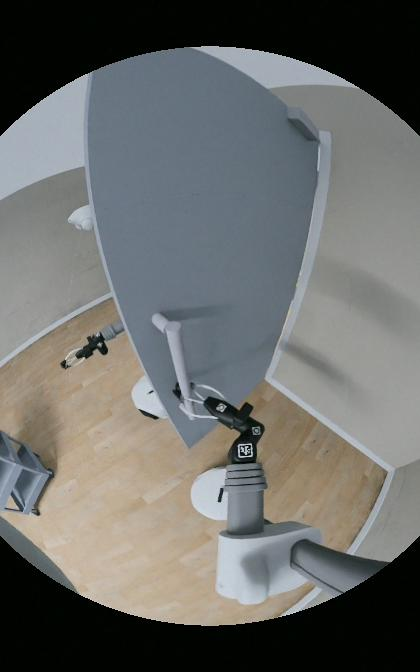

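Call:
move --blocking false --r1 '{"base":{"translate_m":1.2,"strafe_m":-0.9},"pace":"fast"}' --cameras '[]'

Call:
wait --seconds 9 --cameras '["r1_head_camera"]'

Scene clock: 393.90 s.
move: r1 moving
r1.base_odometry: x=-2.495 y=-0.140 heading=-2.343
r1.turned_by_wheels: +0.000
r1.turned_by_imu: -0.001
r1.base_tilt: forward=-1.6 right=+1.2
r1.lidar_m: 1.31 3.35 0.85 0.50 0.54 0.76 4.01 1.06 1.43 2.32 2.44 3.41
r1.base_status: translate_m moving; strafe_m moving
r1.joint_positions: lift_m=+0.690 arm_m=+0.000 wrist_yaw_rad=+0.002 wrist_pitch_rad=+0.002 wrist_roll_rad=+1.565 gripper_m=-0.019
r1.joint_status: not commanded
r1.measured_speeds: translate_m=+0.159 strafe_m=-0.120 rotate_rad=-0.001 lift_m=+0.000 arm_m=+0.000 wrist_yaw_rad=+0.000 wrist_pitch_rad=+0.000 wrist_roll_rad=+0.000
r1.motor_effort: lift_m=+23(23) arm_m=-3(4) wheel_0=+11(13) wheel_1=-5(5) wheel_2=-9(10)
r1.servo_current: wrist_yaw_rad=26(65) wrist_pitch_rad=39(46) wrist_roll_rad=59(59) gripper_m=59(59)
r1.hand_pose: x=+0.4595 y=-0.0867 z=+0.8672 quat_wxyz=(+0.709, +0.705, +0.002, +0.000) (m; r1's base frame)
r1.wrist_depth_mm: - - - - - 1756 1205 / - - - - - 1756 1229 / - - - - - 1756 1255 / - - - - - 1229 1205 / - - - 1308 1618 1708 1138 / - - - 199 181 1708 1255 / - - 179 180 145 1499 1308
r2.base_odometry: x=-2.680 y=+0.034 heading=-2.848
r2.turned_by_wheels: +0.000
r2.turned_by_imu: +0.000
r2.base_tilt: forward=-0.7 right=+0.0
r2.lidar_m: 0.49 0.38 0.83 1.49 1.59 2.93 1.66 1.40 1.42 1.25 1.09 0.91
r2.base_status: not commanded
r2.joint_positions: lift_m=+0.860 arm_m=+0.000 wrist_yaw_rad=+0.905 wrist_pitch_rad=+0.001 wrist_roll_rad=+0.000 gripper_m=-0.019
r2.joint_status: not commanded
r2.measured_speeds: all 0
r2.motor_effort: lift_m=+20(21) arm_m=+4(4) wheel_0=+26(26) wheel_1=+2(2) wheel_2=+11(12)
r2.servo_current: wrist_yaw_rad=156(169) wrist_pitch_rad=33(52) wrist_roll_rad=39(59) gripper_m=91(98)
r2.hand_pose: x=+0.4177 y=+0.1729 z=+1.0377 quat_wxyz=(+0.899, +0.000, +0.000, +0.437) (m; r2's base frame)
r2.wrist_depth_mm: - - 247 233 227 217 212 / - - 250 234 228 219 213 / - - 251 235 229 220 213 / - - 253 237 232 222 215 / - - 254 238 232 222 216 / - - 176 182 230 223 216 / - - 259 - 232 222 217
pictures: none
No camera images: "cameras" was empty.

Scene clock: 398.43 s.
earlier move: r1 done
r1.base_odometry: x=-3.926 y=-0.364 heading=-2.343
r1.turned_by_wheels: +0.000
r1.turned_by_imu: -0.004
r1.base_tilt: forward=-1.6 right=+1.2
r1.lidar_m: 3.61 0.95 0.63 0.87 1.73 1.98 2.11 2.08 1.54 1.48 1.55 2.10
r1.base_status: done
r1.joint_positions: lift_m=+0.690 arm_m=+0.000 wrist_yaw_rad=+0.002 wrist_pitch_rad=+0.002 wrist_roll_rad=+1.565 gripper_m=-0.019
r1.joint_status: not commanded
r1.measured_speeds: all 0
r1.motor_effort: lift_m=+23(23) arm_m=-3(4) wheel_0=+1(14) wheel_1=-2(6) wheel_2=+1(11)
r1.servo_current: wrist_yaw_rad=52(65) wrist_pitch_rad=46(52) wrist_roll_rad=52(65) gripper_m=52(59)
r1.hand_pose: x=+0.4595 y=-0.0867 z=+0.8672 quat_wxyz=(+0.709, +0.705, +0.002, +0.000) (m; r1's base frame)
r1.wrist_depth_mm: - - - - - 1708 1229 / - - - - - 1708 1229 / - - - - - 1863 1229 / - - - - - 1756 1229 / - - - - - 1756 1255 / - - - 198 - 1808 1281 / - - 180 180 145 1499 1255
r2.base_odometry: x=-2.680 y=+0.034 heading=-2.848
r2.turned_by_wheels: +0.000
r2.turned_by_imu: +0.001
r2.base_tilt: forward=-0.7 right=+0.0
r2.lidar_m: 0.52 0.38 1.91 1.52 1.62 2.95 1.67 1.42 1.42 1.28 1.05 0.89
r2.base_status: not commanded
r2.joint_positions: lift_m=+0.860 arm_m=+0.000 wrist_yaw_rad=+0.905 wrist_pitch_rad=+0.001 wrist_roll_rad=+0.000 gripper_m=-0.019
r2.joint_status: not commanded
r2.measured_speeds: all 0
r2.on_its_own: wrist_yaw_rad is at rest, and its servo_current (150 mA) is outside its rest range (0 to 104 mA)
r2.motor_effort: lift_m=+20(21) arm_m=+4(4) wheel_0=+26(26) wheel_1=+2(2) wheel_2=+12(12)
r2.servo_current: wrist_yaw_rad=150(169) wrist_pitch_rad=39(52) wrist_roll_rad=39(59) gripper_m=98(104)
r2.hand_pose: x=+0.4177 y=+0.1729 z=+1.0377 quat_wxyz=(+0.899, +0.000, +0.000, +0.437) (m; r2's base frame)
r2.wrist_depth_mm: - - 248 234 227 217 211 / - - 250 235 228 219 211 / - - 251 236 229 221 213 / - - 253 236 231 221 215 / - - 253 237 233 223 216 / - - 178 181 229 224 216 / - 1661 259 - 231 222 217
wait: 4.53 of 9 s (r1 has come to rest)
pictures: r1_head_camera
Images, in order (width x height): r1_head_camera 420x560.

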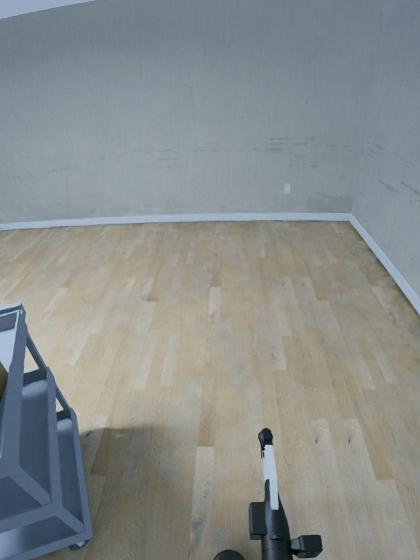

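Call:
move --blocking false --r1 '{"base":{"translate_m":1.65},"joints":{"gripper_m":0.14},"pace":"fast"}' --cameras '[]'

Call:
wait --seconds 9 --cameras '[]'

Call:
move --blocking false --r1 '{"base":{"rotate_rad":2.88}}' --cameras '[]'

Call:
wait --seconds 9 --cameras '["r1_head_camera"]'

Scene clock: 411.37 s.
move: r1 moving
r1.base_odometry: x=-3.959 y=-0.398 heading=-2.342
r1.turned_by_wheels: +0.000
r1.turned_by_imu: +0.000
r1.base_tilt: forward=-1.6 right=+1.3
r1.lidar_m: 3.57 1.02 0.61 0.80 1.78 1.96 2.18 2.07 1.54 1.48 1.55 2.11
r1.base_status: translate_m moving
r1.joint_positions: lift_m=+0.690 arm_m=+0.000 wrist_yaw_rad=+0.002 wrist_pitch_rad=+0.002 wrist_roll_rad=+1.565 gripper_m=+0.005
r1.joint_status: gripper_m moving
r1.measured_speeds: translate_m=+0.184 strafe_m=-0.001 rotate_rad=-0.001 lift_m=+0.000 arm_m=+0.000 wrist_yaw_rad=+0.000 wrist_pitch_rad=+0.000 wrist_roll_rad=+0.000
r1.motor_effort: lift_m=+23(23) arm_m=-3(4) wheel_0=+7(9) wheel_1=+7(8) wheel_2=-11(11)
r1.servo_current: wrist_yaw_rad=33(59) wrist_pitch_rad=33(52) wrist_roll_rad=46(78) gripper_m=85(85)
r1.hand_pose: x=+0.4595 y=-0.0867 z=+0.8672 quat_wxyz=(+0.709, +0.705, +0.002, +0.000) (m; r1's base frame)
r1.wrist_depth_mm: - - - - - 1661 1205 / - - - - - 1756 1229 / - - - - - 1756 1205 / - - - - - 1863 1281 / - - - - - 1808 1281 / - - - 203 184 1808 1281 / - - 188 183 146 1576 1281
r2.base_odometry: x=-2.680 y=+0.034 heading=-2.848
r2.turned_by_wheels: +0.000
r2.turned_by_imu: +0.000
r2.base_tilt: forward=-0.7 right=+0.0
r2.lidar_m: 0.51 0.37 1.96 1.49 1.59 2.97 1.66 1.40 1.40 1.26 1.06 0.90
r2.base_status: not commanded
r2.joint_positions: lift_m=+0.860 arm_m=+0.000 wrist_yaw_rad=+0.905 wrist_pitch_rad=+0.001 wrist_roll_rad=+0.000 gripper_m=-0.019
r2.joint_status: not commanded
r2.measured_speeds: all 0
r2.motor_effort: lift_m=+20(21) arm_m=+4(4) wheel_0=+25(26) wheel_1=+1(2) wheel_2=+12(12)
r2.servo_current: wrist_yaw_rad=143(169) wrist_pitch_rad=46(46) wrist_roll_rad=39(59) gripper_m=104(104)
r2.hand_pose: x=+0.4177 y=+0.1729 z=+1.0377 quat_wxyz=(+0.899, +0.000, +0.000, +0.437) (m; r2's base frame)
r2.wrist_depth_mm: - - 247 233 228 216 211 / - - 250 234 229 218 212 / - - 251 236 229 220 213 / - - 253 237 231 221 215 / - - 253 238 231 222 216 / - - 177 182 229 223 216 / - 154 259 - 233 222 218
pictures: none
No camera images: "cameras" was empty.

Scene clock: 416.33 s.
earlier move: r1 done
r1.base_odometry: x=-5.077 y=-1.547 heading=-2.342
r1.turned_by_wheels: +0.000
r1.turned_by_imu: +0.000
r1.base_tilt: forward=-1.6 right=+1.3
r1.lidar_m: 2.00 2.11 2.95 3.19 1.03 1.07 3.96 2.15 1.59 1.50 1.58 2.07
r1.base_status: done
r1.joint_positions: lift_m=+0.690 arm_m=+0.000 wrist_yaw_rad=+0.002 wrist_pitch_rad=+0.002 wrist_roll_rad=+1.565 gripper_m=+0.140
r1.joint_status: all done
r1.measured_speeds: all 0
r1.motor_effort: lift_m=+23(23) arm_m=-4(4) wheel_0=+2(10) wheel_1=+2(8) wheel_2=+1(13)
r1.servo_current: wrist_yaw_rad=59(85) wrist_pitch_rad=46(52) wrist_roll_rad=59(78) gripper_m=46(91)
r1.hand_pose: x=+0.4595 y=-0.0867 z=+0.8672 quat_wxyz=(+0.709, +0.705, +0.002, +0.000) (m; r1's base frame)
r1.wrist_depth_mm: - - - - - 1618 1205 / - - - - - 1661 1205 / - - - - - 1576 1255 / - - - - - 1576 1255 / - - - - - 1576 1255 / - 192 - - 182 196 1281 / - - - 142 - 1537 1281
r2.base_odometry: x=-2.680 y=+0.034 heading=-2.848
r2.turned_by_wheels: +0.000
r2.turned_by_imu: +0.001
r2.base_tilt: forward=-0.7 right=+0.1
r2.lidar_m: 0.51 0.37 3.35 1.50 1.60 2.92 1.64 1.40 1.40 1.26 1.04 0.93
r2.base_status: not commanded
r2.joint_positions: lift_m=+0.860 arm_m=+0.000 wrist_yaw_rad=+0.905 wrist_pitch_rad=+0.001 wrist_roll_rad=+0.000 gripper_m=-0.019
r2.joint_status: not commanded
r2.measured_speeds: all 0
r2.on_its_own: wrist_yaw_rad is at rest, and its servo_current (156 mA) is outside its rest range (0 to 104 mA)
r2.motor_effort: lift_m=+20(21) arm_m=+4(4) wheel_0=+26(26) wheel_1=+2(2) wheel_2=+11(12)
r2.servo_current: wrist_yaw_rad=156(176) wrist_pitch_rad=39(52) wrist_roll_rad=52(65) gripper_m=104(104)
r2.hand_pose: x=+0.4177 y=+0.1729 z=+1.0377 quat_wxyz=(+0.899, +0.000, +0.000, +0.437) (m; r2's base frame)
r2.wrist_depth_mm: - - 249 234 227 217 211 / - - 251 234 228 218 212 / - - 251 236 229 220 213 / - - 254 238 232 221 214 / - - 252 238 232 222 216 / - - 176 182 229 224 216 / - - 258 - 233 222 217
wait: 4.97 of 9 s (r1 has come to rest)
pictures: none
No camera images: "cameras" was empty.

Scene clock: 416.83 s.
move: r1 moving
r1.base_odometry: x=-5.077 y=-1.547 heading=-2.090
r1.turned_by_wheels: +0.252
r1.turned_by_imu: +0.253
r1.base_tilt: forward=-1.6 right=+1.3
r1.lidar_m: 1.99 2.35 3.19 3.21 1.03 1.23 3.05 1.79 1.48 1.52 1.80 1.99
r1.base_status: rotate_rad moving
r1.joint_positions: lift_m=+0.690 arm_m=+0.000 wrist_yaw_rad=+0.002 wrist_pitch_rad=+0.002 wrist_roll_rad=+1.565 gripper_m=+0.140
r1.joint_status: not commanded
r1.measured_speeds: translate_m=-0.002 strafe_m=-0.001 rotate_rad=+0.977 lift_m=+0.000 arm_m=+0.000 wrist_yaw_rad=+0.000 wrist_pitch_rad=+0.000 wrist_roll_rad=+0.000
r1.motor_effort: lift_m=+23(23) arm_m=-3(4) wheel_0=-6(9) wheel_1=-7(7) wheel_2=-6(7)
r1.servo_current: wrist_yaw_rad=59(65) wrist_pitch_rad=39(52) wrist_roll_rad=46(65) gripper_m=46(46)
r1.hand_pose: x=+0.4595 y=-0.0868 z=+0.8672 quat_wxyz=(+0.709, +0.705, +0.001, +0.000) (m; r1's base frame)
r1.wrist_depth_mm: - - - - - 1499 1205 / - - - - - 1537 1229 / - - - - - 1576 1229 / - - - - - 1576 1281 / - - - - - 1576 1281 / - 193 - - 183 196 1255 / - 177 - 143 - 1808 1255
r2.base_odometry: x=-2.680 y=+0.034 heading=-2.848
r2.turned_by_wheels: +0.000
r2.turned_by_imu: +0.000
r2.base_tilt: forward=-0.7 right=+0.0
r2.lidar_m: 0.49 0.36 3.36 1.50 1.60 2.93 1.67 1.41 1.41 1.28 1.06 0.91
r2.base_status: not commanded
r2.joint_positions: lift_m=+0.860 arm_m=+0.000 wrist_yaw_rad=+0.905 wrist_pitch_rad=+0.001 wrist_roll_rad=+0.000 gripper_m=-0.019
r2.joint_status: not commanded
r2.measured_speeds: all 0
r2.motor_effort: lift_m=+20(21) arm_m=+4(4) wheel_0=+25(26) wheel_1=+2(2) wheel_2=+11(12)
r2.servo_current: wrist_yaw_rad=169(169) wrist_pitch_rad=39(39) wrist_roll_rad=52(59) gripper_m=98(104)
r2.hand_pose: x=+0.4177 y=+0.1729 z=+1.0377 quat_wxyz=(+0.899, +0.000, +0.000, +0.437) (m; r2's base frame)
r2.wrist_depth_mm: - - 248 234 227 217 211 / - - 251 234 229 220 211 / - - 252 235 230 220 213 / - - 253 238 231 221 214 / - - 254 237 232 223 216 / - - 177 182 230 224 216 / - - 258 - 231 223 218
pictures: none
No camera images: "cameras" was empty.

Scene clock: 419.07 s.
earlier move: r1 done
r1.base_odometry: x=-5.077 y=-1.547 heading=+0.537
r1.turned_by_wheels: +2.627
r1.turned_by_imu: +2.642
r1.base_tilt: forward=-1.6 right=+1.3
r1.lidar_m: 1.23 3.04 1.76 1.48 1.47 1.79 2.02 2.02 2.38 3.22 3.22 1.04
r1.base_status: done
r1.joint_positions: lift_m=+0.690 arm_m=+0.000 wrist_yaw_rad=+0.002 wrist_pitch_rad=+0.002 wrist_roll_rad=+1.565 gripper_m=+0.140
r1.joint_status: not commanded
r1.measured_speeds: all 0
r1.motor_effort: lift_m=+23(23) arm_m=-4(4) wheel_0=-2(10) wheel_1=-1(10) wheel_2=-2(8)
r1.servo_current: wrist_yaw_rad=46(65) wrist_pitch_rad=39(52) wrist_roll_rad=52(65) gripper_m=39(46)
r1.hand_pose: x=+0.4595 y=-0.0868 z=+0.8672 quat_wxyz=(+0.709, +0.705, +0.001, +0.000) (m; r1's base frame)
r1.wrist_depth_mm: - - 991 960 - - - / - - 960 931 - - - / - - - 1078 - 1756 1138 / - - - - - 1863 1205 / - - - - - 1661 1229 / - 209 - - - 197 1255 / - - - 149 - 1808 1255
r2.base_odometry: x=-2.680 y=+0.034 heading=-2.848
r2.turned_by_wheels: +0.000
r2.turned_by_imu: +0.000
r2.base_tilt: forward=-0.7 right=+0.0
r2.lidar_m: 0.49 0.35 3.32 1.49 1.60 2.95 1.65 1.40 1.41 1.26 1.07 0.92
r2.base_status: not commanded
r2.joint_positions: lift_m=+0.860 arm_m=+0.000 wrist_yaw_rad=+0.905 wrist_pitch_rad=+0.001 wrist_roll_rad=+0.000 gripper_m=-0.019
r2.joint_status: not commanded
r2.measured_speeds: all 0
r2.on_its_own: wrist_yaw_rad is at rest, and its servo_current (163 mA) is outside its rest range (0 to 104 mA)
r2.motor_effort: lift_m=+20(21) arm_m=+3(4) wheel_0=+25(26) wheel_1=+2(2) wheel_2=+11(12)
r2.servo_current: wrist_yaw_rad=163(176) wrist_pitch_rad=39(46) wrist_roll_rad=46(59) gripper_m=104(104)
r2.hand_pose: x=+0.4177 y=+0.1729 z=+1.0377 quat_wxyz=(+0.899, +0.000, +0.000, +0.437) (m; r2's base frame)
r2.wrist_depth_mm: - - 248 234 226 217 211 / - - 251 233 228 219 211 / - - 251 236 229 220 214 / - - 254 237 230 221 215 / - - 253 237 232 223 216 / - - 177 182 230 224 216 / - - 258 - 232 223 218
wait: 2.23 of 9 s (r1 has come to rest)
pictures: r1_head_camera
Images, in order (width x height): r1_head_camera 420x560.

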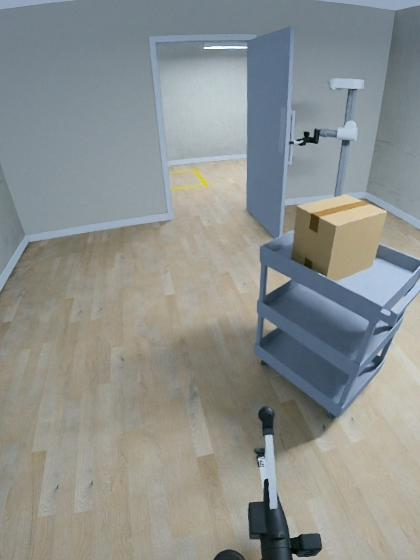

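Call:
move --blocking false --r1 '{"base":{"rotate_rad":0.51}}' --cameras '[]'

Call:
wait --seconds 4 --cameras '[]'

Call:
move --blocking false --r1 '{"base":{"translate_m":-0.18,"strafe_m":-1.07}}' --cameras '[]'

Call:
wait --seconds 9 --cameras '["r1_head_camera"]'

Scene clock: 429.97 s.
move: r1 moving
r1.base_odometry: x=-5.077 y=-1.547 heading=+0.790
r1.turned_by_wheels: +0.253
r1.turned_by_imu: +0.254
r1.base_tilt: forward=-1.6 right=+1.3
r1.lidar_m: 3.76 2.17 1.59 1.48 1.55 2.09 2.00 2.10 2.87 3.22 1.04 1.07
r1.base_status: rotate_rad moving
r1.joint_positions: lift_m=+0.690 arm_m=+0.000 wrist_yaw_rad=+0.002 wrist_pitch_rad=+0.002 wrist_roll_rad=+1.565 gripper_m=+0.140
r1.joint_status: not commanded
r1.measured_speeds: translate_m=-0.001 strafe_m=-0.001 rotate_rad=+0.976 lift_m=+0.000 arm_m=+0.000 wrist_yaw_rad=+0.000 wrist_pitch_rad=+0.000 wrist_roll_rad=+0.000
r1.motor_effort: lift_m=+23(23) arm_m=-4(4) wheel_0=-7(8) wheel_1=-5(8) wheel_2=-8(8)
r1.servo_current: wrist_yaw_rad=59(59) wrist_pitch_rad=39(46) wrist_roll_rad=46(65) gripper_m=46(46)
r1.hand_pose: x=+0.4595 y=-0.0869 z=+0.8672 quat_wxyz=(+0.709, +0.705, +0.001, +0.000) (m; r1's base frame)
r1.wrist_depth_mm: - - 991 931 - 1618 - / - - - - - 1708 1118 / - - - - - 1756 1229 / - - - - - 1756 1255 / - - - - - 1708 1255 / - 210 - - - 196 1281 / - - - 149 - 1808 1229
r2.base_odometry: x=-2.680 y=+0.034 heading=-2.848
r2.turned_by_wheels: +0.000
r2.turned_by_imu: +0.001
r2.base_tilt: forward=-0.7 right=+0.0
r2.lidar_m: 0.50 0.37 3.35 1.52 1.60 2.93 1.63 1.41 1.40 1.24 1.09 0.90
r2.base_status: not commanded
r2.joint_positions: lift_m=+0.860 arm_m=+0.000 wrist_yaw_rad=+0.905 wrist_pitch_rad=+0.001 wrist_roll_rad=+0.000 gripper_m=-0.019
r2.joint_status: not commanded
r2.measured_speeds: all 0
r2.motor_effort: lift_m=+20(21) arm_m=+3(4) wheel_0=+25(26) wheel_1=+2(2) wheel_2=+11(12)
r2.servo_current: wrist_yaw_rad=156(169) wrist_pitch_rad=39(39) wrist_roll_rad=39(52) gripper_m=98(104)
r2.hand_pose: x=+0.4177 y=+0.1729 z=+1.0377 quat_wxyz=(+0.899, +0.000, +0.000, +0.437) (m; r2's base frame)
r2.wrist_depth_mm: - - 249 234 227 216 211 / - - 251 234 229 218 212 / - - 252 236 229 220 213 / - - 253 237 230 221 214 / - - 253 237 232 223 215 / - - 177 182 229 224 216 / - - 258 - 232 222 218
pictures: none
No camera images: "cameras" was empty.

Scene clock: 430.77 s.
earlier move: r1 done
r1.base_odometry: x=-5.077 y=-1.547 heading=+1.047
r1.turned_by_wheels: +0.257
r1.turned_by_imu: +0.258
r1.base_tilt: forward=-1.6 right=+1.3
r1.lidar_m: 3.11 1.76 1.48 1.48 1.76 1.97 1.99 2.33 3.21 3.22 1.03 1.20
r1.base_status: done
r1.joint_positions: lift_m=+0.690 arm_m=+0.000 wrist_yaw_rad=+0.002 wrist_pitch_rad=+0.002 wrist_roll_rad=+1.565 gripper_m=+0.140
r1.joint_status: not commanded
r1.measured_speeds: all 0
r1.motor_effort: lift_m=+23(23) arm_m=-4(4) wheel_0=-2(9) wheel_1=-1(8) wheel_2=-2(8)
r1.servo_current: wrist_yaw_rad=39(65) wrist_pitch_rad=39(52) wrist_roll_rad=52(65) gripper_m=46(46)
r1.hand_pose: x=+0.4595 y=-0.0869 z=+0.8672 quat_wxyz=(+0.709, +0.705, +0.001, +0.000) (m; r1's base frame)
r1.wrist_depth_mm: - - - - - 1708 1229 / - - - - - 1756 1255 / - - - - - 1756 1255 / - - - - - 1756 1255 / - - - - - 1708 1255 / - 210 - - - 196 1255 / - - - 149 - 1863 1229
r2.base_odometry: x=-2.680 y=+0.034 heading=-2.848
r2.turned_by_wheels: +0.000
r2.turned_by_imu: +0.000
r2.base_tilt: forward=-0.7 right=+0.0
r2.lidar_m: 0.49 0.37 3.34 1.49 1.60 2.91 1.65 1.41 1.40 1.26 1.06 0.88
r2.base_status: not commanded
r2.joint_positions: lift_m=+0.860 arm_m=+0.000 wrist_yaw_rad=+0.905 wrist_pitch_rad=+0.001 wrist_roll_rad=+0.000 gripper_m=-0.019
r2.joint_status: not commanded
r2.measured_speeds: all 0
r2.on_its_own: wrist_yaw_rad is at rest, and its servo_current (163 mA) is outside its rest range (0 to 104 mA)
r2.motor_effort: lift_m=+20(21) arm_m=+4(4) wheel_0=+25(26) wheel_1=+2(2) wheel_2=+11(12)
r2.servo_current: wrist_yaw_rad=163(169) wrist_pitch_rad=39(46) wrist_roll_rad=39(59) gripper_m=98(104)
r2.hand_pose: x=+0.4177 y=+0.1729 z=+1.0377 quat_wxyz=(+0.899, +0.000, +0.000, +0.437) (m; r2's base frame)
r2.wrist_depth_mm: - - 248 233 227 217 211 / - - 250 234 229 219 211 / - - 251 236 229 221 213 / - - 254 237 230 221 214 / - - 253 236 233 221 215 / - - 177 182 230 223 216 / - - 259 - 232 222 217
wait: 0.80 of 4 s (r1 has come to rest)
pictures: none
No camera images: "cameras" was empty.

Scene clock: 431.27 s.
move: r1 moving
r1.base_odometry: x=-5.051 y=-1.568 heading=+1.047
r1.turned_by_wheels: +0.000
r1.turned_by_imu: +0.000
r1.base_tilt: forward=-1.6 right=+1.3
r1.lidar_m: 3.21 1.81 1.51 1.53 1.79 2.01 1.99 2.35 3.19 3.19 1.01 1.18
r1.base_status: translate_m moving; strafe_m moving
r1.joint_positions: lift_m=+0.690 arm_m=+0.000 wrist_yaw_rad=+0.002 wrist_pitch_rad=+0.002 wrist_roll_rad=+1.565 gripper_m=+0.140
r1.joint_status: not commanded
r1.measured_speeds: translate_m=-0.021 strafe_m=-0.128 rotate_rad=+0.005 lift_m=+0.000 arm_m=+0.000 wrist_yaw_rad=+0.000 wrist_pitch_rad=+0.000 wrist_roll_rad=+0.000
r1.motor_effort: lift_m=+23(23) arm_m=-4(4) wheel_0=+7(9) wheel_1=-10(10) wheel_2=+4(4)
r1.servo_current: wrist_yaw_rad=46(65) wrist_pitch_rad=33(52) wrist_roll_rad=52(65) gripper_m=46(46)
r1.hand_pose: x=+0.4595 y=-0.0869 z=+0.8672 quat_wxyz=(+0.709, +0.705, +0.001, +0.000) (m; r1's base frame)
r1.wrist_depth_mm: - - - - - 1708 1205 / - - - - - 1708 1255 / - - - - - 1756 1229 / - - - - - 1808 1255 / - - - - - 1708 1255 / - 208 - - - 196 1255 / - - - 150 - 1808 1255
r2.base_odometry: x=-2.680 y=+0.034 heading=-2.848
r2.turned_by_wheels: +0.000
r2.turned_by_imu: +0.000
r2.base_tilt: forward=-0.7 right=+0.0
r2.lidar_m: 0.51 0.37 3.34 1.49 1.60 2.94 1.66 1.42 1.42 1.24 1.06 0.93
r2.base_status: not commanded
r2.joint_positions: lift_m=+0.860 arm_m=+0.000 wrist_yaw_rad=+0.905 wrist_pitch_rad=+0.001 wrist_roll_rad=+0.000 gripper_m=-0.019
r2.joint_status: not commanded
r2.measured_speeds: all 0
r2.motor_effort: lift_m=+21(21) arm_m=+4(4) wheel_0=+25(26) wheel_1=+2(2) wheel_2=+11(12)
r2.servo_current: wrist_yaw_rad=169(169) wrist_pitch_rad=39(46) wrist_roll_rad=46(59) gripper_m=98(104)
r2.hand_pose: x=+0.4177 y=+0.1729 z=+1.0377 quat_wxyz=(+0.899, +0.000, +0.000, +0.437) (m; r2's base frame)
r2.wrist_depth_mm: - - 247 234 227 218 210 / - - 250 234 229 219 212 / - - 250 236 229 220 213 / - - 252 237 230 222 214 / - - 253 238 233 223 216 / - - 177 182 230 224 216 / - - 258 - 233 222 217
pictures: none
No camera images: "cameras" was empty.

Scene clock: 435.80 s.
earlier move: r1 done
r1.base_odometry: x=-4.240 y=-2.238 heading=+1.047
r1.turned_by_wheels: +0.000
r1.turned_by_imu: -0.007
r1.base_tilt: forward=-1.6 right=+1.3
r1.lidar_m: 0.61 3.02 2.57 2.54 2.47 2.08 2.07 2.45 2.14 2.13 2.48 0.75
r1.base_status: done
r1.joint_positions: lift_m=+0.690 arm_m=+0.000 wrist_yaw_rad=+0.002 wrist_pitch_rad=+0.002 wrist_roll_rad=+1.565 gripper_m=+0.140
r1.joint_status: not commanded
r1.measured_speeds: all 0
r1.motor_effort: lift_m=+23(23) arm_m=-4(4) wheel_0=+2(12) wheel_1=-1(11) wheel_2=+1(5)
r1.servo_current: wrist_yaw_rad=39(72) wrist_pitch_rad=33(52) wrist_roll_rad=46(65) gripper_m=46(52)
r1.hand_pose: x=+0.4595 y=-0.0869 z=+0.8672 quat_wxyz=(+0.709, +0.705, +0.001, +0.000) (m; r1's base frame)
r1.wrist_depth_mm: - - - - - 1708 1229 / - - - 559 - 1430 1118 / - - - - - 715 544 / - - 732 732 - - 525 / - - 723 723 - - 521 / - 211 732 732 492 193 496 / - - - 142 - 809 -
r2.base_odometry: x=-2.680 y=+0.034 heading=-2.848
r2.turned_by_wheels: +0.000
r2.turned_by_imu: +0.001
r2.base_tilt: forward=-0.7 right=+0.0
r2.lidar_m: 0.49 0.38 3.34 1.50 1.59 2.92 1.66 1.40 1.39 1.29 1.05 0.94
r2.base_status: not commanded
r2.joint_positions: lift_m=+0.860 arm_m=+0.000 wrist_yaw_rad=+0.905 wrist_pitch_rad=+0.001 wrist_roll_rad=+0.000 gripper_m=-0.019
r2.joint_status: not commanded
r2.measured_speeds: all 0
r2.on_its_own: wrist_yaw_rad is at rest, and its servo_current (156 mA) is outside its rest range (0 to 104 mA)
r2.motor_effort: lift_m=+20(21) arm_m=+4(4) wheel_0=+26(26) wheel_1=+2(2) wheel_2=+11(12)
r2.servo_current: wrist_yaw_rad=156(176) wrist_pitch_rad=39(46) wrist_roll_rad=46(65) gripper_m=98(104)
r2.hand_pose: x=+0.4177 y=+0.1729 z=+1.0377 quat_wxyz=(+0.899, +0.000, +0.000, +0.437) (m; r2's base frame)
r2.wrist_depth_mm: - - 248 233 227 218 211 / - - 250 234 229 219 211 / - - 250 236 229 220 213 / - - 254 237 230 222 213 / - - 253 238 233 222 215 / - - 177 182 230 224 216 / - - 258 - 232 222 218
wait: 4.53 of 9 s (r1 has come to rest)
pictures: r1_head_camera
Images, in order (width x height): r1_head_camera 420x560.

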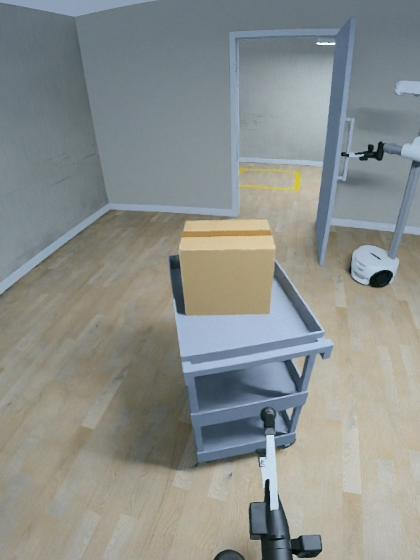

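Call:
zoom_image --camera "r1_head_camera" --region '[150, 200, 360, 480]'

Scaled by 1.800 from the camera's 420x560 image, which has a finer 600x800 frame.

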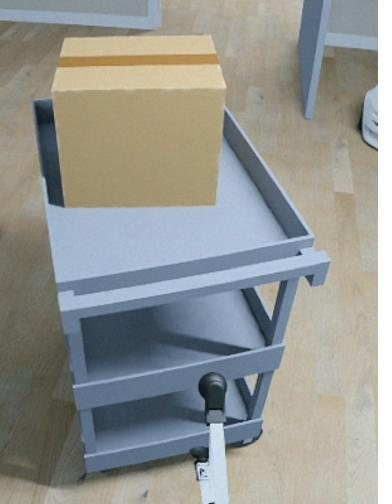

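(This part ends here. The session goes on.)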